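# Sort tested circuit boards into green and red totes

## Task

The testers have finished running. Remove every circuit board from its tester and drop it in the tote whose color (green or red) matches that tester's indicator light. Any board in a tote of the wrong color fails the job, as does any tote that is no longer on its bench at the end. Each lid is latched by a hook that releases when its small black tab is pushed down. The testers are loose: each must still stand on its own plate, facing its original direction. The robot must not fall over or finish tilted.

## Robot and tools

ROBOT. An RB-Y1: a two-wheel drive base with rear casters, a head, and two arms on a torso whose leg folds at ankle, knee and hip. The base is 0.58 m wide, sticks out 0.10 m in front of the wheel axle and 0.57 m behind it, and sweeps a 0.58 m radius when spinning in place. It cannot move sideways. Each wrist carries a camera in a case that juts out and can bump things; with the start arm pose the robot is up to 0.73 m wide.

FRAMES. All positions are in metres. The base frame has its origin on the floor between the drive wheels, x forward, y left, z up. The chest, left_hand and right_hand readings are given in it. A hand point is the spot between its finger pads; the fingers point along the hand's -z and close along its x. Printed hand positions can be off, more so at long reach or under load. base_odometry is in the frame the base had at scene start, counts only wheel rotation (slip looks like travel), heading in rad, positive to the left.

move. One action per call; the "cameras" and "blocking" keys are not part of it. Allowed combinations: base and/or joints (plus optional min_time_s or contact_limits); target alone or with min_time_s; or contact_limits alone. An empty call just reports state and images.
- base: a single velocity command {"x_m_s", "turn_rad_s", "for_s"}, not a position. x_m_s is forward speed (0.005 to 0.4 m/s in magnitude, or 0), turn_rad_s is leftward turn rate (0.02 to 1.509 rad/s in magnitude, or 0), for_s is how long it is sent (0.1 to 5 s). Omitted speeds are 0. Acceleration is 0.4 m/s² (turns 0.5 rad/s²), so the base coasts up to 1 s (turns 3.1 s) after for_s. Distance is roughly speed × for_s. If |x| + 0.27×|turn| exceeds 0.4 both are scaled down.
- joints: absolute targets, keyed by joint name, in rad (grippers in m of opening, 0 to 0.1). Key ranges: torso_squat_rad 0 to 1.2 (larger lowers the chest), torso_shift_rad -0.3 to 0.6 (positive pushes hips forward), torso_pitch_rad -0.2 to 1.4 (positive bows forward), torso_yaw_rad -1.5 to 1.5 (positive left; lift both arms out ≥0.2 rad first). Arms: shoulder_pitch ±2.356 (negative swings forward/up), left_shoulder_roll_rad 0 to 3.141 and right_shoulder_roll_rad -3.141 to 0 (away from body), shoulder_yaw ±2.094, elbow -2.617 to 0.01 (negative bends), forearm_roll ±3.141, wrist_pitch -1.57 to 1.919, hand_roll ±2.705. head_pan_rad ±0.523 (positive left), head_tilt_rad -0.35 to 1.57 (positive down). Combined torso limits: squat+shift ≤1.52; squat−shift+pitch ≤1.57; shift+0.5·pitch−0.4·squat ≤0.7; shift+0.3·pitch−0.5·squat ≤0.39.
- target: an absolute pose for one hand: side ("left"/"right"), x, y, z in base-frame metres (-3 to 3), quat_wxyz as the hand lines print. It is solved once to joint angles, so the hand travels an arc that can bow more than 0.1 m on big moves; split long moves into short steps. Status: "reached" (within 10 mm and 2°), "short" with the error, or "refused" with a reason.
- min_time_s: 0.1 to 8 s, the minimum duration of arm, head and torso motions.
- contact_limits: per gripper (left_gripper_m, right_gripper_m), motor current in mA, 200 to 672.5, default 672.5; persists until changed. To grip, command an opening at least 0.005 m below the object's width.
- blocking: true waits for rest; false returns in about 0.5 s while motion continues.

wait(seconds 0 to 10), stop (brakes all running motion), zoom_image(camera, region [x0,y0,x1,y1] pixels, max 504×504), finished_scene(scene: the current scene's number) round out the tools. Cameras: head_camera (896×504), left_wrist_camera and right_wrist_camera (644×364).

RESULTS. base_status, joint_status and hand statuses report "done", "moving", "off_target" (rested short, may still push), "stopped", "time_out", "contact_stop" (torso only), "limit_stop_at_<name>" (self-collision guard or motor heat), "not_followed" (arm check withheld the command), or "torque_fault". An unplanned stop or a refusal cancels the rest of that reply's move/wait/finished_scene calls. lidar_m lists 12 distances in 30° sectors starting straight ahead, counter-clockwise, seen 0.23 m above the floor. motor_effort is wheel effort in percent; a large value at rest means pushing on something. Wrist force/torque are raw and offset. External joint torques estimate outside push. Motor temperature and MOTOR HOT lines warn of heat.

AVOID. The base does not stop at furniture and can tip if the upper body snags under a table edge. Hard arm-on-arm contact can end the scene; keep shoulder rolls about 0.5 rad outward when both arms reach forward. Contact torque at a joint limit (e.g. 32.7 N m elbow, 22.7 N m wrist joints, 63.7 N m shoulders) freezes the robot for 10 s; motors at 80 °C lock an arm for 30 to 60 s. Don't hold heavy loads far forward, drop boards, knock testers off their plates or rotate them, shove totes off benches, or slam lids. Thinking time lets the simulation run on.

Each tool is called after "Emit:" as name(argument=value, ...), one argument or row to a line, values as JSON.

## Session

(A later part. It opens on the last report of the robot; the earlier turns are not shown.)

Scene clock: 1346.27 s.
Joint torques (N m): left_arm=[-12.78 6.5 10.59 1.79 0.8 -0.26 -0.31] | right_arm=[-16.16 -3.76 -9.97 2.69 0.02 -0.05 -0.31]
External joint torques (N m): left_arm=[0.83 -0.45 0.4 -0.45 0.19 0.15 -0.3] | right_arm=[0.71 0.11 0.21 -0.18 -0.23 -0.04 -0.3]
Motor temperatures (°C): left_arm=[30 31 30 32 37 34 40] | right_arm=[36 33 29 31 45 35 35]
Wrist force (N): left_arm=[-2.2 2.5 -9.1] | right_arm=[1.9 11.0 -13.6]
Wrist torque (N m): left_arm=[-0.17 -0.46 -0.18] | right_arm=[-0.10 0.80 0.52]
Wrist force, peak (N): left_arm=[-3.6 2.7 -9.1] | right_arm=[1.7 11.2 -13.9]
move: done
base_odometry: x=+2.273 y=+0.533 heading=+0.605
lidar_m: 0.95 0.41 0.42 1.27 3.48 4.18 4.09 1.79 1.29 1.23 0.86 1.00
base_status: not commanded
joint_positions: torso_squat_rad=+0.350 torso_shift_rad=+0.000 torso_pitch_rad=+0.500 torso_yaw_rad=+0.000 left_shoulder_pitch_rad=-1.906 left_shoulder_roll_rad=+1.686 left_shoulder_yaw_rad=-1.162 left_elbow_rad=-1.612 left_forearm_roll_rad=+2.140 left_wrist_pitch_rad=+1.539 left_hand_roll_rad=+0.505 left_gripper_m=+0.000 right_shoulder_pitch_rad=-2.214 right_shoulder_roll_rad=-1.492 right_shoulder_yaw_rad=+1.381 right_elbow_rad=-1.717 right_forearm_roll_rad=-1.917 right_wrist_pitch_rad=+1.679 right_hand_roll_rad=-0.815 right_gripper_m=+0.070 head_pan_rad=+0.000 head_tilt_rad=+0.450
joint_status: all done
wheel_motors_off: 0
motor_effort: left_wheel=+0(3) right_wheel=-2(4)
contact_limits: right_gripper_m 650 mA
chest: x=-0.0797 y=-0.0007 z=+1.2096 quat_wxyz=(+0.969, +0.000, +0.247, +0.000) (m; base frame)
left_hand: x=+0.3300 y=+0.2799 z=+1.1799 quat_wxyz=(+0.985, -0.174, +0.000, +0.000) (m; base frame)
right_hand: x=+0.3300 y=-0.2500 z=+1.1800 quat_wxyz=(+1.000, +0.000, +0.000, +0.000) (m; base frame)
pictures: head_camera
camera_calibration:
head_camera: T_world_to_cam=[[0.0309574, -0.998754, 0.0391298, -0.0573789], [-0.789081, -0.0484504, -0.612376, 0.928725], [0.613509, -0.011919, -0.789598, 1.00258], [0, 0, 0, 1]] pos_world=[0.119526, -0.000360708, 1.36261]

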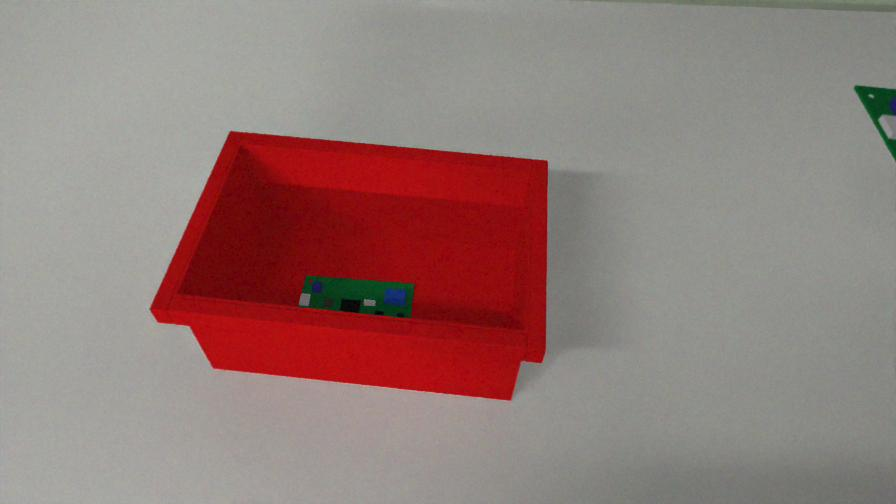

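Emit:
move(
  target={"side":"right","x":0.35,"y":-0.12,"z":1.19,"quat_wxyz":[0.9988,0,0,-0.0485]},
  min_time_s=2,
  cameras=[],
)

Emit:
move(
  target={"side":"right","x":0.43,"y":0.04,"z":1.13,"quat_wxyz":[0.9988,0,0,-0.0485]},
  min_time_s=2.5,
  cameras=["head_camera","right_wrist_camera"],
)

Emit:
move(
  target={"side":"right","x":0.44,"y":0.04,"z":1.04,"quat_wxyz":[0.9988,0,0,-0.0485]},
  min_time_s=2,
  cameras=["head_camera","right_wrist_camera"],
)

Scene clock: 1369.50 s.
Joint torques (N m): left_arm=[-13.14 6.44 10.62 1.65 0.76 -0.39 -0.32] | right_arm=[-20.56 -3.13 -10.69 3.42 -0.2 0.25 -0.29]
External joint torques (N m): left_arm=[0.47 -0.51 0.43 -0.59 0.15 0.02 -0.31] | right_arm=[0.52 2.33 -0.75 0.51 -0.44 0.25 -0.29]
Motor temperatures (°C): left_arm=[30 31 30 32 37 34 40] | right_arm=[36 33 29 31 45 35 35]
Wrist force (N): left_arm=[-2.0 2.6 -8.6] | right_arm=[2.0 11.0 -13.7]
Wrist torque (N m): left_arm=[-0.21 -0.45 -0.18] | right_arm=[-0.07 0.84 0.56]
Wrist force, peak (N): left_arm=[-2.1 2.9 -9.2] | right_arm=[2.1 11.0 -14.1]
move: done
base_odometry: x=+2.273 y=+0.533 heading=+0.605
lidar_m: 0.96 0.41 0.43 1.26 3.48 4.17 4.09 1.80 1.29 1.23 0.86 1.00
base_status: not commanded
joint_positions: torso_squat_rad=+0.350 torso_shift_rad=+0.000 torso_pitch_rad=+0.500 torso_yaw_rad=+0.000 left_shoulder_pitch_rad=-1.906 left_shoulder_roll_rad=+1.686 left_shoulder_yaw_rad=-1.162 left_elbow_rad=-1.612 left_forearm_roll_rad=+2.140 left_wrist_pitch_rad=+1.539 left_hand_roll_rad=+0.505 left_gripper_m=+0.000 right_shoulder_pitch_rad=-2.307 right_shoulder_roll_rad=-1.100 right_shoulder_yaw_rad=+1.370 right_elbow_rad=-1.531 right_forearm_roll_rad=-1.924 right_wrist_pitch_rad=+1.688 right_hand_roll_rad=-1.140 right_gripper_m=+0.070 head_pan_rad=+0.000 head_tilt_rad=+0.450
joint_status: all done
wheel_motors_off: 0
motor_effort: left_wheel=+2(2) right_wheel=-2(4)
contact_limits: right_gripper_m 650 mA
chest: x=-0.0797 y=-0.0007 z=+1.2096 quat_wxyz=(+0.969, +0.000, +0.247, +0.000) (m; base frame)
left_hand: x=+0.3300 y=+0.2799 z=+1.1799 quat_wxyz=(+0.985, -0.174, +0.000, +0.000) (m; base frame)
right_hand: x=+0.3495 y=-0.1203 z=+1.1899 quat_wxyz=(+0.999, +0.001, -0.001, -0.049) (m; base frame)
right_hand_status: reached (checked arc, planned for 2.0 s): 1 mm and 0.2 deg off.
pictures: none
No camera images: "cameras" was empty.

Scene clock: 1372.33 s.
Joint torques (N m): left_arm=[-12.99 6.47 10.75 1.81 0.79 -0.36 -0.27] | right_arm=[-25.38 -8.61 -1.54 2.75 0.34 -0.39 0.26]
External joint torques (N m): left_arm=[0.63 -0.49 0.56 -0.42 0.18 0.05 -0.26] | right_arm=[0.92 1.32 0.99 0.86 0.08 -0.29 0.26]
Motor temperatures (°C): left_arm=[30 31 30 32 37 34 40] | right_arm=[36 33 29 31 45 35 35]
Wrist force (N): left_arm=[-2.1 2.8 -9.0] | right_arm=[1.8 10.6 -13.9]
Wrist torque (N m): left_arm=[-0.24 -0.45 -0.19] | right_arm=[-0.04 0.82 0.51]
Wrist force, peak (N): left_arm=[-2.2 2.7 -9.3] | right_arm=[2.3 11.0 -14.1]
move: short
base_odometry: x=+2.273 y=+0.533 heading=+0.605
lidar_m: 0.95 0.41 0.43 1.27 3.47 4.18 4.10 1.79 1.29 1.23 0.88 0.99
base_status: not commanded
joint_positions: torso_squat_rad=+0.350 torso_shift_rad=+0.000 torso_pitch_rad=+0.500 torso_yaw_rad=+0.000 left_shoulder_pitch_rad=-1.906 left_shoulder_roll_rad=+1.686 left_shoulder_yaw_rad=-1.162 left_elbow_rad=-1.612 left_forearm_roll_rad=+2.140 left_wrist_pitch_rad=+1.539 left_hand_roll_rad=+0.505 left_gripper_m=+0.000 right_shoulder_pitch_rad=-2.330 right_shoulder_roll_rad=-0.210 right_shoulder_yaw_rad=+1.427 right_elbow_rad=-0.267 right_forearm_roll_rad=-1.800 right_wrist_pitch_rad=+1.654 right_hand_roll_rad=-0.738 right_gripper_m=+0.070 head_pan_rad=+0.000 head_tilt_rad=+0.450
joint_status: all done
wheel_motors_off: 0
motor_effort: left_wheel=+0(2) right_wheel=-2(4)
contact_limits: right_gripper_m 650 mA
chest: x=-0.0797 y=-0.0007 z=+1.2096 quat_wxyz=(+0.969, +0.000, +0.247, +0.000) (m; base frame)
left_hand: x=+0.3300 y=+0.2799 z=+1.1799 quat_wxyz=(+0.985, -0.174, +0.000, +0.000) (m; base frame)
right_hand: x=+0.4295 y=+0.0397 z=+1.1300 quat_wxyz=(+0.999, +0.010, -0.016, -0.049) (m; base frame)
right_hand_status: short (checked arc, as near as the solve gets, planned for 2.5 s): 1 mm and 2.2 deg off. The place is met; only the turn is off.
pictures: head_camera, right_wrist_camera
camera_calibration:
head_camera: T_world_to_cam=[[0.0309443, -0.998756, 0.0391074, -0.0573606], [-0.78907, -0.0484265, -0.612392, 0.928735], [0.613524, -0.0119084, -0.789586, 1.00257], [0, 0, 0, 1]] pos_world=[0.119508, -0.000374756, 1.36261]
right_wrist_camera: T_world_to_cam=[[-0.991926, 0.117642, -0.0473721, 0.477329], [0.0824997, 0.882254, 0.463489, -0.561014], [0.0963199, 0.455839, -0.884835, 1.01209], [0, 0, 0, 1]] pos_world=[0.422275, -0.0225455, 1.17817]

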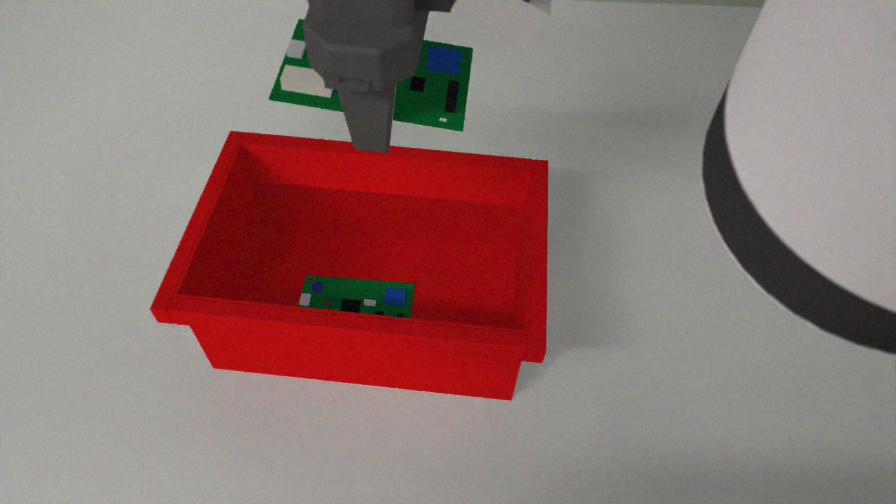

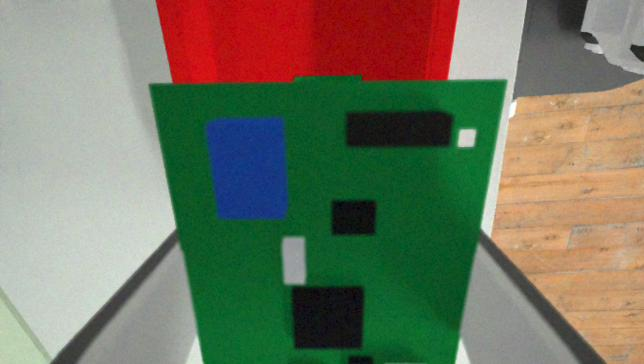

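Scene clock: 1374.67 s.
Joint torques (N m): left_arm=[-12.79 6.4 10.71 1.7 0.73 -0.32 -0.3] | right_arm=[-22.96 -6.4 -1.71 2.57 0.34 -0.47 0.39]
External joint torques (N m): left_arm=[0.83 -0.55 0.52 -0.53 0.12 0.08 -0.3] | right_arm=[3.77 2.52 0.85 0.71 0.08 -0.35 0.39]
Motor temperatures (°C): left_arm=[30 31 30 32 37 34 40] | right_arm=[36 33 29 31 45 35 35]
Wrist force (N): left_arm=[-2.2 2.6 -9.0] | right_arm=[1.7 10.6 -13.9]
Wrist torque (N m): left_arm=[-0.20 -0.46 -0.18] | right_arm=[-0.04 0.82 0.51]
Wrist force, peak (N): left_arm=[-2.3 2.8 -9.2] | right_arm=[1.7 11.0 -13.8]
move: short
base_odometry: x=+2.273 y=+0.533 heading=+0.605
lidar_m: 0.96 0.40 0.42 1.28 3.48 4.18 4.09 1.81 1.30 1.23 0.87 1.00
base_status: not commanded
joint_positions: torso_squat_rad=+0.350 torso_shift_rad=+0.000 torso_pitch_rad=+0.500 torso_yaw_rad=+0.000 left_shoulder_pitch_rad=-1.906 left_shoulder_roll_rad=+1.686 left_shoulder_yaw_rad=-1.162 left_elbow_rad=-1.612 left_forearm_roll_rad=+2.140 left_wrist_pitch_rad=+1.539 left_hand_roll_rad=+0.505 left_gripper_m=+0.000 right_shoulder_pitch_rad=-2.166 right_shoulder_roll_rad=-0.163 right_shoulder_yaw_rad=+1.462 right_elbow_rad=-0.267 right_forearm_roll_rad=-1.762 right_wrist_pitch_rad=+1.477 right_hand_roll_rad=-0.730 right_gripper_m=+0.070 head_pan_rad=+0.000 head_tilt_rad=+0.450
joint_status: all done
wheel_motors_off: 0
motor_effort: left_wheel=+1(2) right_wheel=-2(3)
contact_limits: right_gripper_m 650 mA
chest: x=-0.0797 y=-0.0007 z=+1.2096 quat_wxyz=(+0.969, +0.000, +0.247, +0.000) (m; base frame)
left_hand: x=+0.3300 y=+0.2799 z=+1.1799 quat_wxyz=(+0.985, -0.174, +0.000, +0.000) (m; base frame)
right_hand: x=+0.4397 y=+0.0397 z=+1.0405 quat_wxyz=(+0.999, +0.013, -0.021, -0.049) (m; base frame)
right_hand_status: short (checked arc, as near as the solve gets, planned for 2.0 s): 1 mm and 2.9 deg off. The place is met; only the turn is off.
pictures: head_camera, right_wrist_camera
camera_calibration:
head_camera: T_world_to_cam=[[0.0309444, -0.998756, 0.0391071, -0.0573604], [-0.789069, -0.0484264, -0.612392, 0.928735], [0.613524, -0.0119081, -0.789586, 1.00257], [0, 0, 0, 1]] pos_world=[0.119508, -0.00037492, 1.36261]
right_wrist_camera: T_world_to_cam=[[-0.991307, 0.118165, -0.057864, 0.49381], [0.0774678, 0.879669, 0.469235, -0.52401], [0.106348, 0.460673, -0.881176, 0.923476], [0, 0, 0, 1]] pos_world=[0.431901, -0.0228161, 1.0882]

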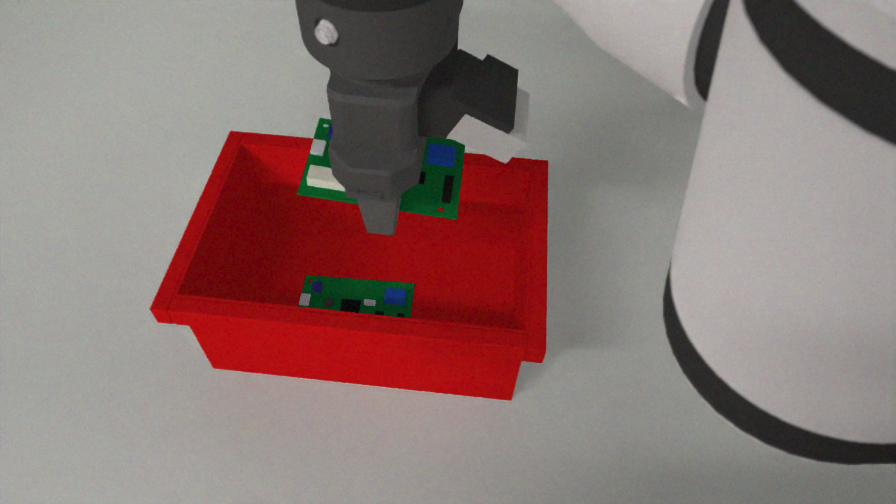

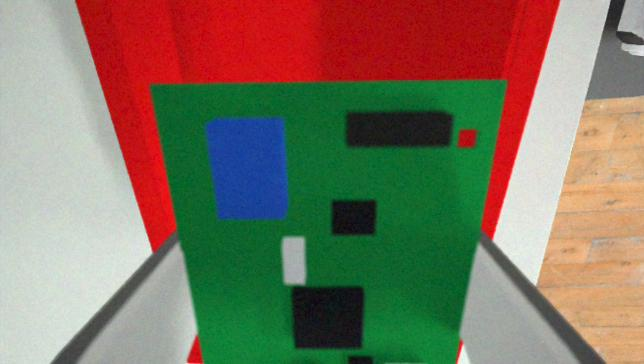

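Emit:
move(
  target={"side":"right","x":0.432,"y":0.042,"z":1.01,"quat_wxyz":[0.9988,0,0,-0.0485]},
  min_time_s=2,
  cameras=["head_camera","right_wrist_camera"],
)

Scene clock: 1392.80 s.
Joint torques (N m): left_arm=[-12.94 6.43 10.52 1.84 0.7 -0.35 -0.23] | right_arm=[-22.93 -6.03 -1.55 2.45 0.45 -0.39 -0.37]
External joint torques (N m): left_arm=[0.67 -0.52 0.32 -0.39 0.09 0.05 -0.23] | right_arm=[3.62 2.44 1 0.62 0.19 -0.31 -0.37]
Motor temperatures (°C): left_arm=[30 31 30 32 37 34 40] | right_arm=[36 33 29 31 45 35 35]
Wrist force (N): left_arm=[-2.2 2.6 -8.8] | right_arm=[1.8 10.9 -13.7]
Wrist torque (N m): left_arm=[-0.22 -0.46 -0.18] | right_arm=[-0.06 0.80 0.50]
Wrist force, peak (N): left_arm=[-2.1 2.8 -9.3] | right_arm=[1.8 10.9 -14.1]
move: done
base_odometry: x=+2.273 y=+0.533 heading=+0.605
lidar_m: 0.95 0.40 0.43 1.27 3.47 4.19 4.10 1.79 1.28 1.23 0.87 1.00
base_status: not commanded
joint_positions: torso_squat_rad=+0.350 torso_shift_rad=+0.000 torso_pitch_rad=+0.500 torso_yaw_rad=+0.000 left_shoulder_pitch_rad=-1.906 left_shoulder_roll_rad=+1.686 left_shoulder_yaw_rad=-1.162 left_elbow_rad=-1.612 left_forearm_roll_rad=+2.140 left_wrist_pitch_rad=+1.539 left_hand_roll_rad=+0.505 left_gripper_m=+0.000 right_shoulder_pitch_rad=-2.115 right_shoulder_roll_rad=-0.137 right_shoulder_yaw_rad=+1.475 right_elbow_rad=-0.267 right_forearm_roll_rad=-1.752 right_wrist_pitch_rad=+1.442 right_hand_roll_rad=-0.741 right_gripper_m=+0.070 head_pan_rad=+0.000 head_tilt_rad=+0.450
joint_status: all done
wheel_motors_off: 0
motor_effort: left_wheel=+1(3) right_wheel=-3(4)
contact_limits: right_gripper_m 650 mA
chest: x=-0.0797 y=-0.0007 z=+1.2096 quat_wxyz=(+0.969, +0.000, +0.247, +0.000) (m; base frame)
left_hand: x=+0.3300 y=+0.2799 z=+1.1799 quat_wxyz=(+0.985, -0.174, +0.000, +0.000) (m; base frame)
right_hand: x=+0.4318 y=+0.0417 z=+1.0105 quat_wxyz=(+0.999, +0.008, -0.013, -0.049) (m; base frame)
right_hand_status: reached (checked arc, as near as the solve gets, planned for 2.0 s): 1 mm and 1.7 deg off.
pictures: head_camera, right_wrist_camera
camera_calibration:
head_camera: T_world_to_cam=[[0.0309447, -0.998756, 0.039107, -0.0573602], [-0.789069, -0.0484266, -0.612392, 0.928735], [0.613524, -0.0119079, -0.789586, 1.00257], [0, 0, 0, 1]] pos_world=[0.119508, -0.000374827, 1.36261]
right_wrist_camera: T_world_to_cam=[[-0.992209, 0.117547, -0.0412915, 0.467669], [0.0856059, 0.884022, 0.459539, -0.505018], [0.0905198, 0.452424, -0.887197, 0.910254], [0, 0, 0, 1]] pos_world=[0.424862, -0.020346, 1.05896]

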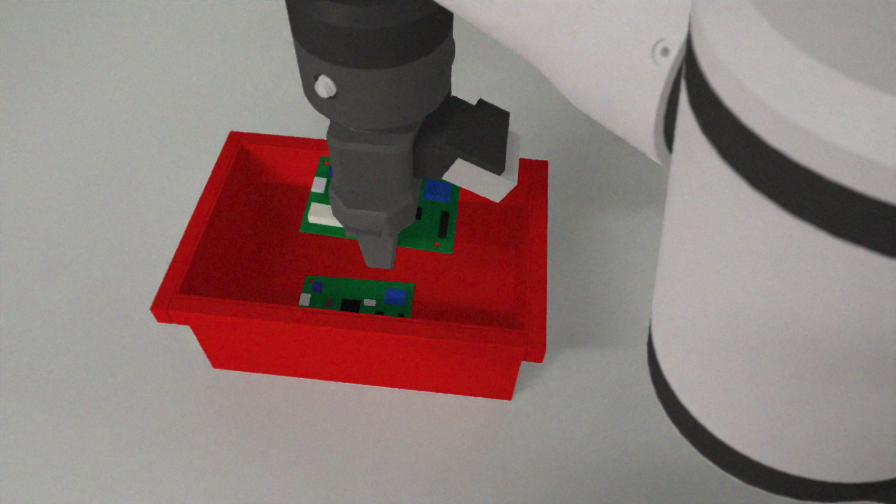

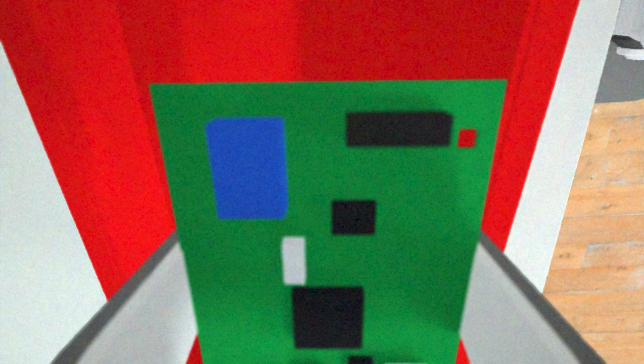

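Emit:
move(
  target={"side":"right","x":0.442,"y":0.042,"z":0.985,"quat_wxyz":[0.9988,0,0,-0.0485]},
  min_time_s=2,
  cameras=[],
)

Emit:
move(
  joints={"torso_squat_rad":0.5},
  min_time_s=3,
  cameras=["head_camera","right_wrist_camera"],
)

Scene clock: 1403.37 s.
Joint torques (N m): left_arm=[-12.91 6.55 10.76 1.89 0.73 -0.41 -0.24] | right_arm=[-22.8 -5.65 -1.32 2.42 0.46 -0.46 0.41]
External joint torques (N m): left_arm=[0.7 -0.41 0.57 -0.35 0.12 -0.01 -0.24] | right_arm=[3.81 2.42 1.24 0.61 0.19 -0.28 0.41]
Motor temperatures (°C): left_arm=[30 31 30 32 37 34 40] | right_arm=[36 33 29 31 45 35 35]
Wrist force (N): left_arm=[-2.2 2.7 -9.0] | right_arm=[1.6 10.4 -13.8]
Wrist torque (N m): left_arm=[-0.21 -0.44 -0.20] | right_arm=[-0.05 0.80 0.51]
Wrist force, peak (N): left_arm=[-2.1 2.9 -9.2] | right_arm=[1.6 11.0 -14.2]
move: short
base_odometry: x=+2.273 y=+0.533 heading=+0.605
lidar_m: 0.95 0.41 0.43 1.27 3.47 4.18 4.09 1.79 1.29 1.23 0.86 1.00
base_status: not commanded
joint_positions: torso_squat_rad=+0.350 torso_shift_rad=+0.000 torso_pitch_rad=+0.500 torso_yaw_rad=+0.000 left_shoulder_pitch_rad=-1.906 left_shoulder_roll_rad=+1.686 left_shoulder_yaw_rad=-1.162 left_elbow_rad=-1.612 left_forearm_roll_rad=+2.140 left_wrist_pitch_rad=+1.539 left_hand_roll_rad=+0.505 left_gripper_m=+0.000 right_shoulder_pitch_rad=-2.065 right_shoulder_roll_rad=-0.132 right_shoulder_yaw_rad=+1.486 right_elbow_rad=-0.267 right_forearm_roll_rad=-1.735 right_wrist_pitch_rad=+1.347 right_hand_roll_rad=-0.734 right_gripper_m=+0.070 head_pan_rad=+0.000 head_tilt_rad=+0.450
joint_status: all done
wheel_motors_off: 0
motor_effort: left_wheel=+1(3) right_wheel=-2(4)
contact_limits: right_gripper_m 650 mA
chest: x=-0.0797 y=-0.0007 z=+1.2096 quat_wxyz=(+0.969, +0.000, +0.247, +0.000) (m; base frame)
left_hand: x=+0.3300 y=+0.2799 z=+1.1799 quat_wxyz=(+0.985, -0.174, +0.000, +0.000) (m; base frame)
right_hand: x=+0.4417 y=+0.0417 z=+0.9856 quat_wxyz=(+0.998, +0.020, -0.034, -0.049) (m; base frame)
right_hand_status: short (checked arc, as near as the solve gets, planned for 2.0 s): 1 mm and 4.5 deg off. The place is met; only the turn is off.
pictures: none
No camera images: "cameras" was empty.

Scene clock: 1406.67 s.
Joint torques (N m): left_arm=[-13.08 6.31 10.44 1.76 0.78 -0.39 -0.23] | right_arm=[-22.87 -5.57 -1.36 2.47 0.42 -0.52 0.45]
External joint torques (N m): left_arm=[0.54 -0.64 0.25 -0.47 0.17 0.01 -0.23] | right_arm=[3.74 2.51 1.2 0.65 0.14 -0.34 0.45]
Motor temperatures (°C): left_arm=[30 31 30 32 37 34 40] | right_arm=[36 33 29 31 45 35 35]
Wrist force (N): left_arm=[-2.0 2.6 -9.1] | right_arm=[1.9 11.2 -13.7]
Wrist torque (N m): left_arm=[-0.20 -0.46 -0.20] | right_arm=[-0.11 0.82 0.51]
Wrist force, peak (N): left_arm=[-2.2 2.9 -9.2] | right_arm=[1.7 11.2 -14.0]
move: done
base_odometry: x=+2.273 y=+0.533 heading=+0.605
lidar_m: 0.96 0.40 0.42 1.27 3.46 4.18 4.09 1.79 1.30 1.23 0.86 1.00
base_status: not commanded
joint_positions: torso_squat_rad=+0.500 torso_shift_rad=+0.000 torso_pitch_rad=+0.500 torso_yaw_rad=+0.000 left_shoulder_pitch_rad=-1.906 left_shoulder_roll_rad=+1.686 left_shoulder_yaw_rad=-1.162 left_elbow_rad=-1.612 left_forearm_roll_rad=+2.140 left_wrist_pitch_rad=+1.539 left_hand_roll_rad=+0.505 left_gripper_m=+0.000 right_shoulder_pitch_rad=-2.065 right_shoulder_roll_rad=-0.132 right_shoulder_yaw_rad=+1.486 right_elbow_rad=-0.267 right_forearm_roll_rad=-1.735 right_wrist_pitch_rad=+1.347 right_hand_roll_rad=-0.734 right_gripper_m=+0.070 head_pan_rad=+0.000 head_tilt_rad=+0.450
joint_status: all done
wheel_motors_off: 0
motor_effort: left_wheel=+0(3) right_wheel=-2(4)
contact_limits: right_gripper_m 650 mA
chest: x=-0.0798 y=-0.0007 z=+1.1664 quat_wxyz=(+0.969, +0.000, +0.247, +0.000) (m; base frame)
left_hand: x=+0.3299 y=+0.2799 z=+1.1367 quat_wxyz=(+0.985, -0.174, +0.000, +0.000) (m; base frame)
right_hand: x=+0.4416 y=+0.0417 z=+0.9424 quat_wxyz=(+0.998, +0.020, -0.034, -0.049) (m; base frame)
pictures: head_camera, right_wrist_camera
camera_calibration:
head_camera: T_world_to_cam=[[0.0309371, -0.998756, 0.0391126, -0.0556445], [-0.78896, -0.0484261, -0.612533, 0.902372], [0.613665, -0.0119083, -0.789477, 0.968382], [0, 0, 0, 1]] pos_world=[0.119396, -0.000345106, 1.31942]
right_wrist_camera: T_world_to_cam=[[-0.98956, 0.119166, -0.0810611, 0.510912], [0.0655995, 0.87322, 0.482891, -0.487276], [0.128328, 0.472532, -0.871921, 0.817025], [0, 0, 0, 1]] pos_world=[0.432695, -0.0214547, 0.989097]

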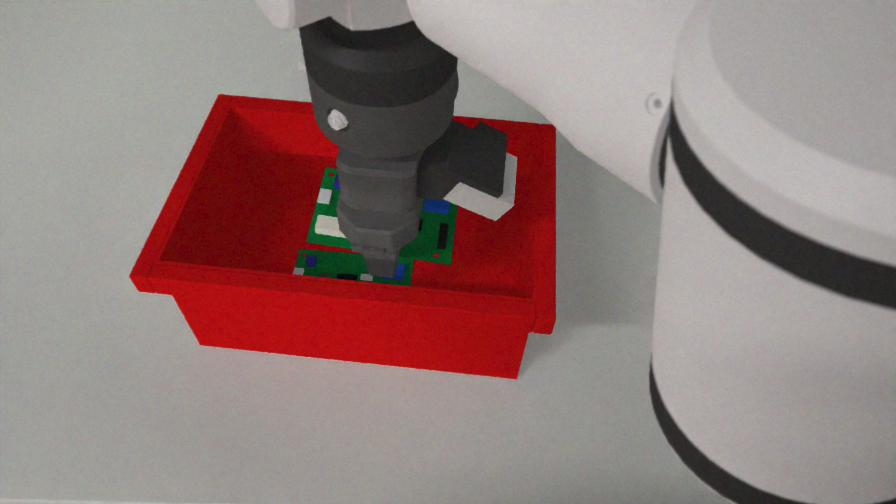

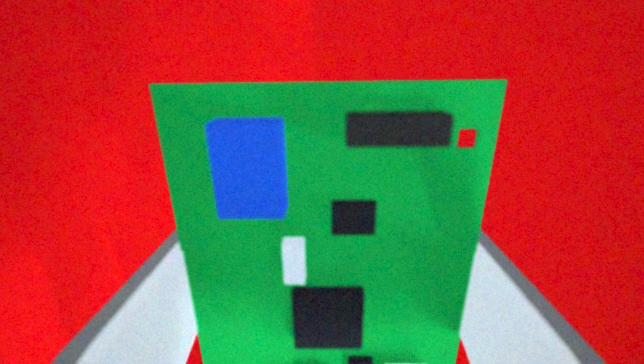

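Emit:
move(
  joints={"torso_squat_rad":0.58},
  min_time_s=2.5,
  cameras=[],
)

Emit:
move(
  joints={"torso_squat_rad":0.62},
  min_time_s=2,
  cameras=["head_camera","right_wrist_camera"],
)

Scene clock: 1413.73 s.
Joint torques (N m): left_arm=[-12.81 6.46 10.64 1.65 0.8 -0.38 -0.29] | right_arm=[-22.71 -5.39 -1.26 2.47 0.39 -0.58 0.29]
External joint torques (N m): left_arm=[0.8 -0.49 0.45 -0.58 0.19 0.02 -0.29] | right_arm=[3.9 2.68 1.3 0.66 0.11 -0.4 0.28]
Motor temperatures (°C): left_arm=[30 31 30 32 37 34 40] | right_arm=[36 33 28 31 45 35 35]
Wrist force (N): left_arm=[-1.6 2.6 -9.0] | right_arm=[1.8 11.1 -13.3]
Wrist torque (N m): left_arm=[-0.19 -0.41 -0.19] | right_arm=[-0.12 0.84 0.49]
Wrist force, peak (N): left_arm=[-2.1 2.9 -9.2] | right_arm=[1.8 11.1 -14.0]
move: done
base_odometry: x=+2.273 y=+0.533 heading=+0.605
lidar_m: 0.95 0.41 0.42 1.26 3.47 4.18 4.09 1.80 1.29 1.23 0.86 0.99
base_status: not commanded
joint_positions: torso_squat_rad=+0.580 torso_shift_rad=+0.000 torso_pitch_rad=+0.500 torso_yaw_rad=+0.000 left_shoulder_pitch_rad=-1.906 left_shoulder_roll_rad=+1.686 left_shoulder_yaw_rad=-1.162 left_elbow_rad=-1.612 left_forearm_roll_rad=+2.140 left_wrist_pitch_rad=+1.539 left_hand_roll_rad=+0.505 left_gripper_m=+0.000 right_shoulder_pitch_rad=-2.065 right_shoulder_roll_rad=-0.132 right_shoulder_yaw_rad=+1.486 right_elbow_rad=-0.267 right_forearm_roll_rad=-1.735 right_wrist_pitch_rad=+1.347 right_hand_roll_rad=-0.734 right_gripper_m=+0.070 head_pan_rad=+0.000 head_tilt_rad=+0.450
joint_status: all done
wheel_motors_off: 0
motor_effort: left_wheel=+1(3) right_wheel=-2(4)
contact_limits: right_gripper_m 650 mA
chest: x=-0.0798 y=-0.0007 z=+1.1376 quat_wxyz=(+0.969, +0.000, +0.247, +0.000) (m; base frame)
left_hand: x=+0.3299 y=+0.2800 z=+1.1080 quat_wxyz=(+0.985, -0.174, +0.000, +0.000) (m; base frame)
right_hand: x=+0.4416 y=+0.0417 z=+0.9136 quat_wxyz=(+0.998, +0.020, -0.034, -0.049) (m; base frame)
pictures: none
No camera images: "cameras" was empty.

Scene clock: 1416.00 s.
Joint torques (N m): left_arm=[-12.95 6.34 10.54 1.82 0.77 -0.39 -0.27] | right_arm=[-23.09 -5.35 -1.48 2.54 0.49 -0.49 0.36]
External joint torques (N m): left_arm=[0.67 -0.62 0.35 -0.42 0.16 0.01 -0.27] | right_arm=[3.52 2.73 1.08 0.72 0.22 -0.31 0.36]
Motor temperatures (°C): left_arm=[30 31 30 32 37 34 40] | right_arm=[36 33 28 31 45 35 35]
Wrist force (N): left_arm=[-2.3 2.8 -8.7] | right_arm=[1.5 10.6 -13.4]
Wrist torque (N m): left_arm=[-0.23 -0.48 -0.21] | right_arm=[-0.06 0.77 0.51]
Wrist force, peak (N): left_arm=[-1.9 2.9 -9.4] | right_arm=[1.9 11.3 -14.0]
move: done
base_odometry: x=+2.273 y=+0.533 heading=+0.605
lidar_m: 0.95 0.40 0.43 1.27 3.47 4.18 4.09 1.80 1.30 1.23 0.86 1.00
base_status: not commanded
joint_positions: torso_squat_rad=+0.620 torso_shift_rad=+0.000 torso_pitch_rad=+0.500 torso_yaw_rad=+0.000 left_shoulder_pitch_rad=-1.906 left_shoulder_roll_rad=+1.686 left_shoulder_yaw_rad=-1.162 left_elbow_rad=-1.612 left_forearm_roll_rad=+2.140 left_wrist_pitch_rad=+1.539 left_hand_roll_rad=+0.505 left_gripper_m=+0.000 right_shoulder_pitch_rad=-2.065 right_shoulder_roll_rad=-0.132 right_shoulder_yaw_rad=+1.486 right_elbow_rad=-0.267 right_forearm_roll_rad=-1.735 right_wrist_pitch_rad=+1.347 right_hand_roll_rad=-0.734 right_gripper_m=+0.070 head_pan_rad=+0.000 head_tilt_rad=+0.450
joint_status: all done
wheel_motors_off: 0
motor_effort: left_wheel=+2(3) right_wheel=-2(4)
contact_limits: right_gripper_m 650 mA
chest: x=-0.0798 y=-0.0007 z=+1.1218 quat_wxyz=(+0.969, +0.000, +0.247, +0.000) (m; base frame)
left_hand: x=+0.3299 y=+0.2800 z=+1.0921 quat_wxyz=(+0.985, -0.174, +0.000, +0.000) (m; base frame)
right_hand: x=+0.4416 y=+0.0418 z=+0.8978 quat_wxyz=(+0.998, +0.020, -0.034, -0.049) (m; base frame)
pictures: head_camera, right_wrist_camera
camera_calibration:
head_camera: T_world_to_cam=[[0.0309377, -0.998756, 0.0391125, -0.0538693], [-0.788962, -0.0484265, -0.612531, 0.875063], [0.613663, -0.0119079, -0.789478, 0.933177], [0, 0, 0, 1]] pos_world=[0.119401, -0.000313839, 1.27483]
right_wrist_camera: T_world_to_cam=[[-0.98956, 0.119164, -0.0810556, 0.507292], [0.0656003, 0.87322, 0.48289, -0.46577], [0.128322, 0.472532, -0.871922, 0.778131], [0, 0, 0, 1]] pos_world=[0.432699, -0.0214227, 0.944503]

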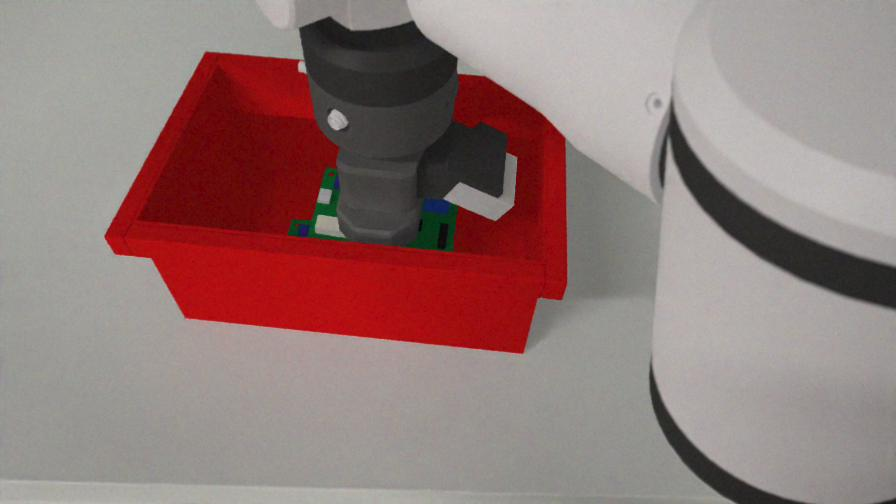

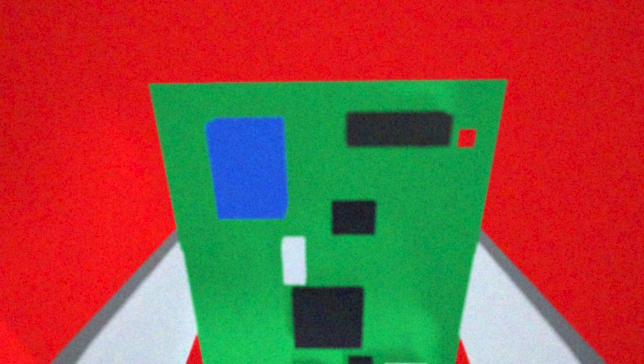

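Emit:
move(
  joints={"torso_squat_rad":0.638},
  min_time_s=1.5,
  cameras=[],
)

Emit:
move(
  joints={"torso_squat_rad":0.656},
  min_time_s=1.5,
  cameras=["right_wrist_camera"],
)

Scene clock: 1423.57 s.
Joint torques (N m): left_arm=[-12.72 6.4 10.5 1.86 0.81 -0.37 -0.29] | right_arm=[-22.71 -5.56 -1.18 2.55 0.46 -0.52 0.37]
External joint torques (N m): left_arm=[0.9 -0.55 0.31 -0.37 0.2 0.03 -0.28] | right_arm=[3.9 2.52 1.38 0.73 0.19 -0.34 0.36]
Motor temperatures (°C): left_arm=[30 31 30 32 37 34 40] | right_arm=[36 33 28 31 45 35 35]
Wrist force (N): left_arm=[-2.3 2.8 -9.0] | right_arm=[1.5 10.6 -13.2]
Wrist torque (N m): left_arm=[-0.22 -0.46 -0.18] | right_arm=[-0.07 0.77 0.52]
Wrist force, peak (N): left_arm=[-2.1 2.7 -9.4] | right_arm=[1.9 11.0 -13.9]
move: done
base_odometry: x=+2.273 y=+0.533 heading=+0.605
lidar_m: 0.95 0.40 0.43 1.27 3.47 4.17 4.09 1.80 1.28 1.23 0.87 1.00
base_status: not commanded
joint_positions: torso_squat_rad=+0.638 torso_shift_rad=+0.000 torso_pitch_rad=+0.500 torso_yaw_rad=+0.000 left_shoulder_pitch_rad=-1.906 left_shoulder_roll_rad=+1.686 left_shoulder_yaw_rad=-1.162 left_elbow_rad=-1.612 left_forearm_roll_rad=+2.140 left_wrist_pitch_rad=+1.539 left_hand_roll_rad=+0.505 left_gripper_m=+0.000 right_shoulder_pitch_rad=-2.065 right_shoulder_roll_rad=-0.132 right_shoulder_yaw_rad=+1.486 right_elbow_rad=-0.267 right_forearm_roll_rad=-1.735 right_wrist_pitch_rad=+1.347 right_hand_roll_rad=-0.734 right_gripper_m=+0.070 head_pan_rad=+0.000 head_tilt_rad=+0.450
joint_status: all done
wheel_motors_off: 0
motor_effort: left_wheel=+1(2) right_wheel=-2(3)
contact_limits: right_gripper_m 650 mA
chest: x=-0.0798 y=-0.0007 z=+1.1144 quat_wxyz=(+0.969, +0.000, +0.247, +0.000) (m; base frame)
left_hand: x=+0.3299 y=+0.2800 z=+1.0847 quat_wxyz=(+0.985, -0.174, +0.000, +0.000) (m; base frame)
right_hand: x=+0.4416 y=+0.0418 z=+0.8904 quat_wxyz=(+0.998, +0.020, -0.034, -0.049) (m; base frame)
pictures: none
No camera images: "cameras" was empty.

Scene clock: 1425.37 s.
Joint torques (N m): left_arm=[-12.95 6.42 10.5 1.81 0.81 -0.35 -0.25] | right_arm=[-22.77 -5.92 -1.35 2.58 0.42 -0.46 0.49]
External joint torques (N m): left_arm=[0.66 -0.54 0.31 -0.42 0.2 0.06 -0.25] | right_arm=[3.84 2.16 1.21 0.77 0.14 -0.28 0.49]
Motor temperatures (°C): left_arm=[30 31 30 32 37 34 40] | right_arm=[36 33 28 31 45 35 35]
Wrist force (N): left_arm=[-2.1 2.5 -8.7] | right_arm=[1.7 10.7 -13.8]
Wrist torque (N m): left_arm=[-0.20 -0.44 -0.19] | right_arm=[-0.07 0.81 0.53]
Wrist force, peak (N): left_arm=[-2.4 2.7 -9.2] | right_arm=[2.0 11.1 -13.8]
move: done
base_odometry: x=+2.273 y=+0.533 heading=+0.605
lidar_m: 0.95 0.40 0.42 1.27 3.48 4.18 4.08 1.81 1.29 1.23 0.87 1.00
base_status: not commanded
joint_positions: torso_squat_rad=+0.656 torso_shift_rad=+0.000 torso_pitch_rad=+0.500 torso_yaw_rad=+0.000 left_shoulder_pitch_rad=-1.906 left_shoulder_roll_rad=+1.686 left_shoulder_yaw_rad=-1.162 left_elbow_rad=-1.612 left_forearm_roll_rad=+2.140 left_wrist_pitch_rad=+1.539 left_hand_roll_rad=+0.505 left_gripper_m=+0.000 right_shoulder_pitch_rad=-2.065 right_shoulder_roll_rad=-0.132 right_shoulder_yaw_rad=+1.486 right_elbow_rad=-0.267 right_forearm_roll_rad=-1.735 right_wrist_pitch_rad=+1.347 right_hand_roll_rad=-0.734 right_gripper_m=+0.070 head_pan_rad=+0.000 head_tilt_rad=+0.450
joint_status: all done
wheel_motors_off: 0
motor_effort: left_wheel=+1(3) right_wheel=-1(4)
contact_limits: right_gripper_m 650 mA
chest: x=-0.0798 y=-0.0007 z=+1.1068 quat_wxyz=(+0.969, +0.000, +0.247, +0.000) (m; base frame)
left_hand: x=+0.3299 y=+0.2800 z=+1.0771 quat_wxyz=(+0.985, -0.174, +0.000, +0.000) (m; base frame)
right_hand: x=+0.4416 y=+0.0418 z=+0.8828 quat_wxyz=(+0.998, +0.020, -0.034, -0.049) (m; base frame)
pictures: right_wrist_camera
camera_calibration:
right_wrist_camera: T_world_to_cam=[[-0.98956, 0.119164, -0.0810557, 0.506076], [0.0656003, 0.87322, 0.48289, -0.458532], [0.128323, 0.472531, -0.871922, 0.765041], [0, 0, 0, 1]] pos_world=[0.432701, -0.0214125, 0.929497]

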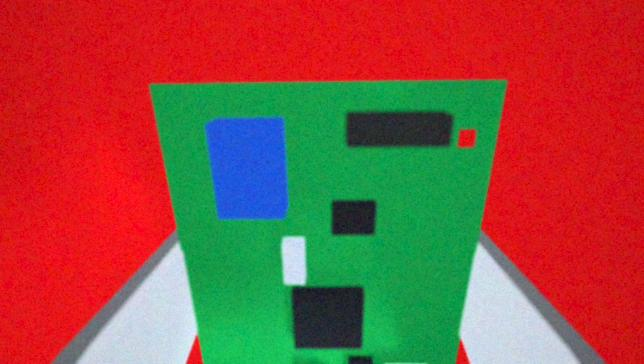

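Emit:
move(
  joints={"torso_squat_rad":0.67},
  min_time_s=1.5,
  cameras=[],
)

Emit:
move(
  joints={"torso_squat_rad":0.683},
  min_time_s=1.5,
  cameras=["right_wrist_camera","head_camera"],
)

Scene clock: 1438.13 s.
Joint torques (N m): left_arm=[-13.15 6.29 10.78 1.77 0.74 -0.37 -0.33] | right_arm=[-22.67 -5.82 -1.42 2.64 0.39 -0.53 0.35]
External joint torques (N m): left_arm=[0.46 -0.66 0.59 -0.47 0.13 0.03 -0.32] | right_arm=[3.94 2.26 1.14 0.82 0.12 -0.36 0.35]
Motor temperatures (°C): left_arm=[30 31 30 32 37 34 40] | right_arm=[37 33 28 31 45 35 35]
Wrist force (N): left_arm=[-2.5 2.6 -9.0] | right_arm=[1.6 10.8 -13.7]
Wrist torque (N m): left_arm=[-0.19 -0.50 -0.20] | right_arm=[-0.10 0.79 0.50]
Wrist force, peak (N): left_arm=[-2.4 2.6 -9.3] | right_arm=[1.7 10.9 -14.1]
move: done
base_odometry: x=+2.273 y=+0.533 heading=+0.605
lidar_m: 0.95 0.40 0.43 1.27 3.47 4.17 4.09 1.80 1.29 1.23 0.86 1.00
base_status: not commanded
joint_positions: torso_squat_rad=+0.670 torso_shift_rad=+0.000 torso_pitch_rad=+0.500 torso_yaw_rad=+0.000 left_shoulder_pitch_rad=-1.906 left_shoulder_roll_rad=+1.686 left_shoulder_yaw_rad=-1.162 left_elbow_rad=-1.612 left_forearm_roll_rad=+2.140 left_wrist_pitch_rad=+1.539 left_hand_roll_rad=+0.505 left_gripper_m=+0.000 right_shoulder_pitch_rad=-2.065 right_shoulder_roll_rad=-0.132 right_shoulder_yaw_rad=+1.486 right_elbow_rad=-0.267 right_forearm_roll_rad=-1.735 right_wrist_pitch_rad=+1.347 right_hand_roll_rad=-0.734 right_gripper_m=+0.070 head_pan_rad=+0.000 head_tilt_rad=+0.450
joint_status: all done
wheel_motors_off: 0
motor_effort: left_wheel=+0(3) right_wheel=-1(3)
contact_limits: right_gripper_m 650 mA
chest: x=-0.0798 y=-0.0006 z=+1.1008 quat_wxyz=(+0.969, +0.000, +0.247, +0.000) (m; base frame)
left_hand: x=+0.3299 y=+0.2800 z=+1.0711 quat_wxyz=(+0.985, -0.174, +0.000, +0.000) (m; base frame)
right_hand: x=+0.4416 y=+0.0418 z=+0.8768 quat_wxyz=(+0.998, +0.020, -0.034, -0.049) (m; base frame)
pictures: none
No camera images: "cameras" was empty.

Scene clock: 1439.93 s.
Joint torques (N m): left_arm=[-12.91 6.21 10.68 1.82 0.78 -0.44 -0.23] | right_arm=[-22.87 -5.58 -1.56 2.53 0.4 -0.51 0.38]
External joint torques (N m): left_arm=[0.71 -0.75 0.48 -0.41 0.17 -0.04 -0.22] | right_arm=[3.74 2.49 1 0.72 0.12 -0.33 0.38]
Motor temperatures (°C): left_arm=[30 31 30 32 37 34 40] | right_arm=[37 33 28 31 45 35 35]
Wrist force (N): left_arm=[-2.3 2.4 -8.8] | right_arm=[1.8 10.6 -13.5]
Wrist torque (N m): left_arm=[-0.17 -0.49 -0.20] | right_arm=[-0.08 0.81 0.48]
Wrist force, peak (N): left_arm=[-2.1 2.4 -9.3] | right_arm=[1.8 11.0 -13.9]
move: done
base_odometry: x=+2.273 y=+0.533 heading=+0.605
lidar_m: 0.96 0.40 0.43 1.27 3.47 4.18 4.10 1.80 1.29 1.23 0.87 1.00
base_status: not commanded
joint_positions: torso_squat_rad=+0.683 torso_shift_rad=+0.000 torso_pitch_rad=+0.500 torso_yaw_rad=+0.000 left_shoulder_pitch_rad=-1.906 left_shoulder_roll_rad=+1.686 left_shoulder_yaw_rad=-1.162 left_elbow_rad=-1.612 left_forearm_roll_rad=+2.140 left_wrist_pitch_rad=+1.539 left_hand_roll_rad=+0.505 left_gripper_m=+0.000 right_shoulder_pitch_rad=-2.065 right_shoulder_roll_rad=-0.132 right_shoulder_yaw_rad=+1.486 right_elbow_rad=-0.267 right_forearm_roll_rad=-1.735 right_wrist_pitch_rad=+1.347 right_hand_roll_rad=-0.734 right_gripper_m=+0.070 head_pan_rad=+0.000 head_tilt_rad=+0.450
joint_status: all done
wheel_motors_off: 0
motor_effort: left_wheel=+1(2) right_wheel=-3(4)
contact_limits: right_gripper_m 650 mA
chest: x=-0.0798 y=-0.0006 z=+1.0951 quat_wxyz=(+0.969, +0.000, +0.247, +0.000) (m; base frame)
left_hand: x=+0.3299 y=+0.2800 z=+1.0654 quat_wxyz=(+0.985, -0.174, +0.000, +0.000) (m; base frame)
right_hand: x=+0.4416 y=+0.0418 z=+0.8711 quat_wxyz=(+0.998, +0.020, -0.034, -0.049) (m; base frame)
pictures: head_camera, right_wrist_camera
camera_calibration:
head_camera: T_world_to_cam=[[0.0309373, -0.998756, 0.0391128, -0.0528055], [-0.788962, -0.0484263, -0.612531, 0.85869], [0.613663, -0.0119084, -0.789478, 0.912069], [0, 0, 0, 1]] pos_world=[0.119404, -0.0002953, 1.2481]
right_wrist_camera: T_world_to_cam=[[-0.98956, 0.119164, -0.0810557, 0.505125], [0.0656007, 0.87322, 0.48289, -0.452876], [0.128323, 0.472531, -0.871922, 0.754811], [0, 0, 0, 1]] pos_world=[0.432702, -0.0214043, 0.917769]

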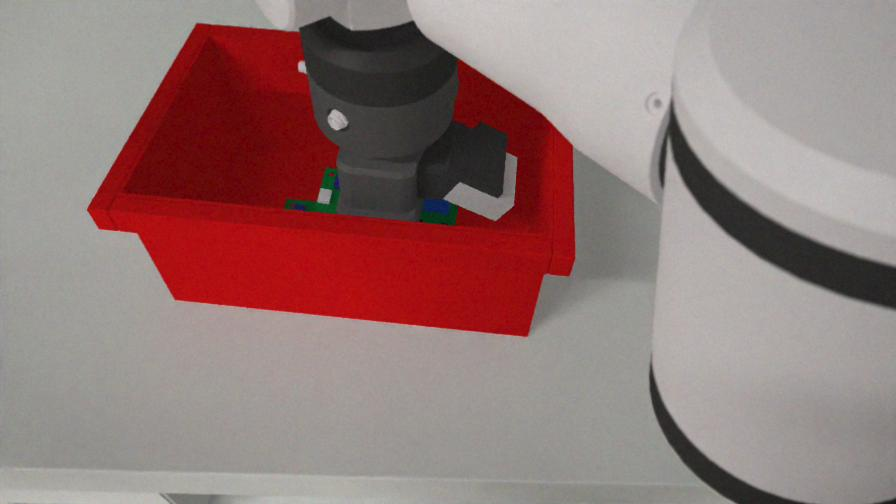

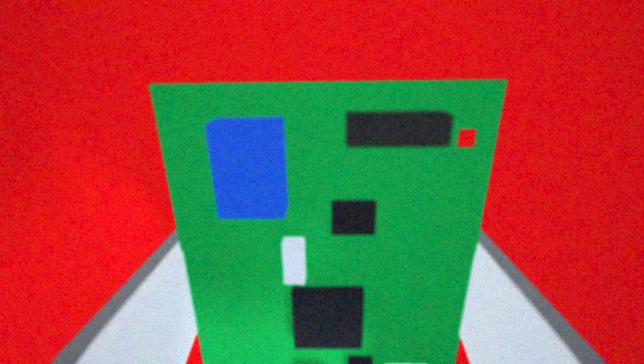

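Emit:
move(
  joints={"torso_squat_rad":0.692},
  min_time_s=1.5,
  cameras=[],
)

Emit:
move(
  joints={"torso_squat_rad":0.7},
  min_time_s=1.5,
  cameras=[],
)

Emit:
move(
  joints={"torso_squat_rad":0.707},
  min_time_s=1.5,
  cameras=["right_wrist_camera","head_camera"],
)

Scene clock: 1448.83 s.
Joint torques (N m): left_arm=[-13.14 6.39 10.72 1.82 0.79 -0.34 -0.23] | right_arm=[-22.68 -5.47 -1.58 2.5 0.46 -0.47 0.35]
External joint torques (N m): left_arm=[0.47 -0.56 0.52 -0.41 0.18 0.06 -0.22] | right_arm=[3.93 2.61 0.98 0.68 0.18 -0.29 0.34]
Motor temperatures (°C): left_arm=[30 31 30 32 37 34 40] | right_arm=[37 33 28 31 45 35 35]
Wrist force (N): left_arm=[-2.0 2.5 -8.9] | right_arm=[1.8 10.9 -13.5]
Wrist torque (N m): left_arm=[-0.18 -0.44 -0.19] | right_arm=[-0.09 0.80 0.50]
Wrist force, peak (N): left_arm=[-2.3 2.7 -9.0] | right_arm=[1.7 11.0 -13.9]
move: done
base_odometry: x=+2.273 y=+0.533 heading=+0.605
lidar_m: 0.96 0.40 0.43 1.27 3.48 4.18 4.10 1.80 1.29 1.23 0.87 1.00
base_status: not commanded
joint_positions: torso_squat_rad=+0.692 torso_shift_rad=+0.000 torso_pitch_rad=+0.500 torso_yaw_rad=+0.000 left_shoulder_pitch_rad=-1.906 left_shoulder_roll_rad=+1.686 left_shoulder_yaw_rad=-1.162 left_elbow_rad=-1.612 left_forearm_roll_rad=+2.140 left_wrist_pitch_rad=+1.539 left_hand_roll_rad=+0.505 left_gripper_m=+0.000 right_shoulder_pitch_rad=-2.065 right_shoulder_roll_rad=-0.132 right_shoulder_yaw_rad=+1.486 right_elbow_rad=-0.267 right_forearm_roll_rad=-1.735 right_wrist_pitch_rad=+1.347 right_hand_roll_rad=-0.734 right_gripper_m=+0.070 head_pan_rad=+0.000 head_tilt_rad=+0.450
joint_status: all done
wheel_motors_off: 0
motor_effort: left_wheel=+0(3) right_wheel=+0(4)
contact_limits: right_gripper_m 650 mA
chest: x=-0.0798 y=-0.0006 z=+1.0911 quat_wxyz=(+0.969, +0.000, +0.247, +0.000) (m; base frame)
left_hand: x=+0.3299 y=+0.2800 z=+1.0614 quat_wxyz=(+0.985, -0.174, +0.000, +0.000) (m; base frame)
right_hand: x=+0.4416 y=+0.0418 z=+0.8671 quat_wxyz=(+0.998, +0.020, -0.034, -0.049) (m; base frame)
pictures: none
No camera images: "cameras" was empty.

Scene clock: 1450.63 s.
Joint torques (N m): left_arm=[-12.84 6.3 10.57 1.72 0.77 -0.38 -0.2] | right_arm=[-22.99 -5.65 -1.46 2.55 0.41 -0.52 0.41]
External joint torques (N m): left_arm=[0.77 -0.65 0.38 -0.51 0.16 0.03 -0.2] | right_arm=[3.62 2.43 1.1 0.74 0.14 -0.34 0.41]
Motor temperatures (°C): left_arm=[30 31 30 32 37 34 40] | right_arm=[37 33 28 31 45 35 35]
Wrist force (N): left_arm=[-1.9 2.3 -9.0] | right_arm=[1.6 10.9 -13.6]
Wrist torque (N m): left_arm=[-0.15 -0.43 -0.17] | right_arm=[-0.10 0.81 0.51]
Wrist force, peak (N): left_arm=[-1.9 2.7 -9.2] | right_arm=[1.8 11.0 -13.7]
move: done
base_odometry: x=+2.273 y=+0.533 heading=+0.605
lidar_m: 0.95 0.40 0.43 1.28 3.47 4.18 4.09 1.80 1.28 1.23 0.86 1.00
base_status: not commanded
joint_positions: torso_squat_rad=+0.700 torso_shift_rad=+0.000 torso_pitch_rad=+0.500 torso_yaw_rad=+0.000 left_shoulder_pitch_rad=-1.906 left_shoulder_roll_rad=+1.686 left_shoulder_yaw_rad=-1.162 left_elbow_rad=-1.612 left_forearm_roll_rad=+2.140 left_wrist_pitch_rad=+1.539 left_hand_roll_rad=+0.505 left_gripper_m=+0.000 right_shoulder_pitch_rad=-2.065 right_shoulder_roll_rad=-0.132 right_shoulder_yaw_rad=+1.486 right_elbow_rad=-0.267 right_forearm_roll_rad=-1.735 right_wrist_pitch_rad=+1.347 right_hand_roll_rad=-0.734 right_gripper_m=+0.070 head_pan_rad=+0.000 head_tilt_rad=+0.450
joint_status: all done
wheel_motors_off: 0
motor_effort: left_wheel=+3(3) right_wheel=-2(4)
contact_limits: right_gripper_m 650 mA
chest: x=-0.0798 y=-0.0006 z=+1.0875 quat_wxyz=(+0.969, +0.000, +0.247, +0.000) (m; base frame)
left_hand: x=+0.3299 y=+0.2800 z=+1.0578 quat_wxyz=(+0.985, -0.174, +0.000, +0.000) (m; base frame)
right_hand: x=+0.4416 y=+0.0418 z=+0.8635 quat_wxyz=(+0.998, +0.020, -0.034, -0.049) (m; base frame)
pictures: none
No camera images: "cameras" was empty.

Scene clock: 1452.43 s.
Joint torques (N m): left_arm=[-12.97 6.35 10.51 1.7 0.71 -0.34 -0.29] | right_arm=[-22.73 -5.39 -1.48 2.27 0.46 -0.5 0.42]
External joint torques (N m): left_arm=[0.64 -0.6 0.32 -0.54 0.1 0.06 -0.29] | right_arm=[3.88 2.68 1.08 0.46 0.19 -0.32 0.41]
Motor temperatures (°C): left_arm=[30 31 30 32 37 34 40] | right_arm=[37 33 28 31 45 35 35]
Wrist force (N): left_arm=[-2.0 2.6 -9.2] | right_arm=[2.4 10.7 -9.4]
Wrist torque (N m): left_arm=[-0.21 -0.43 -0.19] | right_arm=[-0.13 1.02 0.52]
Wrist force, peak (N): left_arm=[-1.9 2.7 -9.3] | right_arm=[1.8 11.1 -13.6]
move: done
base_odometry: x=+2.273 y=+0.533 heading=+0.605
lidar_m: 0.95 0.40 0.42 1.27 3.47 4.19 4.09 1.80 1.29 1.23 0.87 1.00
base_status: not commanded
joint_positions: torso_squat_rad=+0.707 torso_shift_rad=+0.000 torso_pitch_rad=+0.500 torso_yaw_rad=+0.000 left_shoulder_pitch_rad=-1.906 left_shoulder_roll_rad=+1.686 left_shoulder_yaw_rad=-1.162 left_elbow_rad=-1.612 left_forearm_roll_rad=+2.140 left_wrist_pitch_rad=+1.539 left_hand_roll_rad=+0.505 left_gripper_m=+0.000 right_shoulder_pitch_rad=-2.065 right_shoulder_roll_rad=-0.132 right_shoulder_yaw_rad=+1.486 right_elbow_rad=-0.267 right_forearm_roll_rad=-1.735 right_wrist_pitch_rad=+1.347 right_hand_roll_rad=-0.734 right_gripper_m=+0.070 head_pan_rad=+0.000 head_tilt_rad=+0.450
joint_status: all done
wheel_motors_off: 0
motor_effort: left_wheel=+1(2) right_wheel=-2(4)
contact_limits: right_gripper_m 650 mA
chest: x=-0.0799 y=-0.0006 z=+1.0843 quat_wxyz=(+0.969, +0.000, +0.247, +0.000) (m; base frame)
left_hand: x=+0.3298 y=+0.2800 z=+1.0547 quat_wxyz=(+0.985, -0.174, +0.000, +0.000) (m; base frame)
right_hand: x=+0.4416 y=+0.0418 z=+0.8604 quat_wxyz=(+0.998, +0.020, -0.034, -0.049) (m; base frame)
pictures: head_camera, right_wrist_camera
camera_calibration:
head_camera: T_world_to_cam=[[0.0309307, -0.998756, 0.0391177, -0.0523818], [-0.788859, -0.0484262, -0.612663, 0.852205], [0.613795, -0.0119083, -0.789375, 0.903536], [0, 0, 0, 1]] pos_world=[0.119303, -0.000287978, 1.23739]
right_wrist_camera: T_world_to_cam=[[-0.989542, 0.119197, -0.0812298, 0.504372], [0.0655449, 0.873219, 0.482901, -0.447715], [0.128492, 0.472526, -0.871899, 0.745437], [0, 0, 0, 1]] pos_world=[0.432661, -0.0214052, 0.907118]

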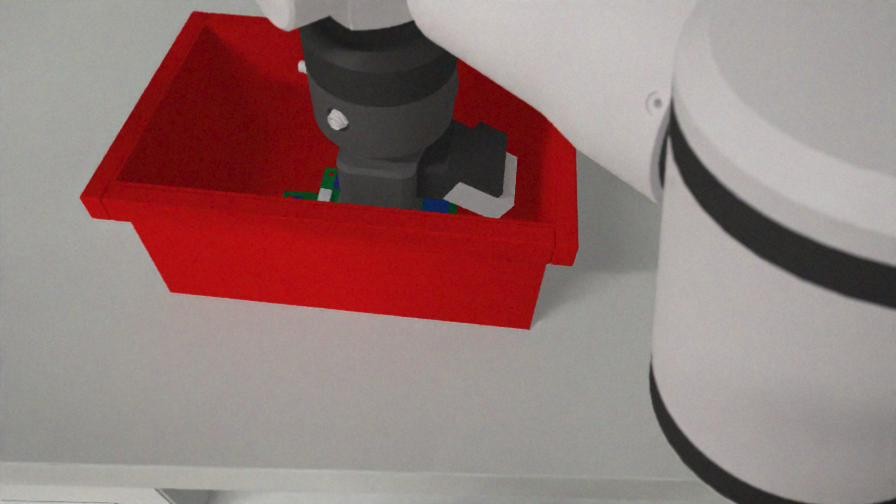

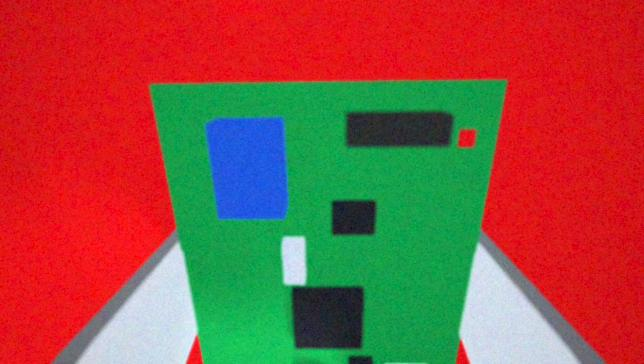

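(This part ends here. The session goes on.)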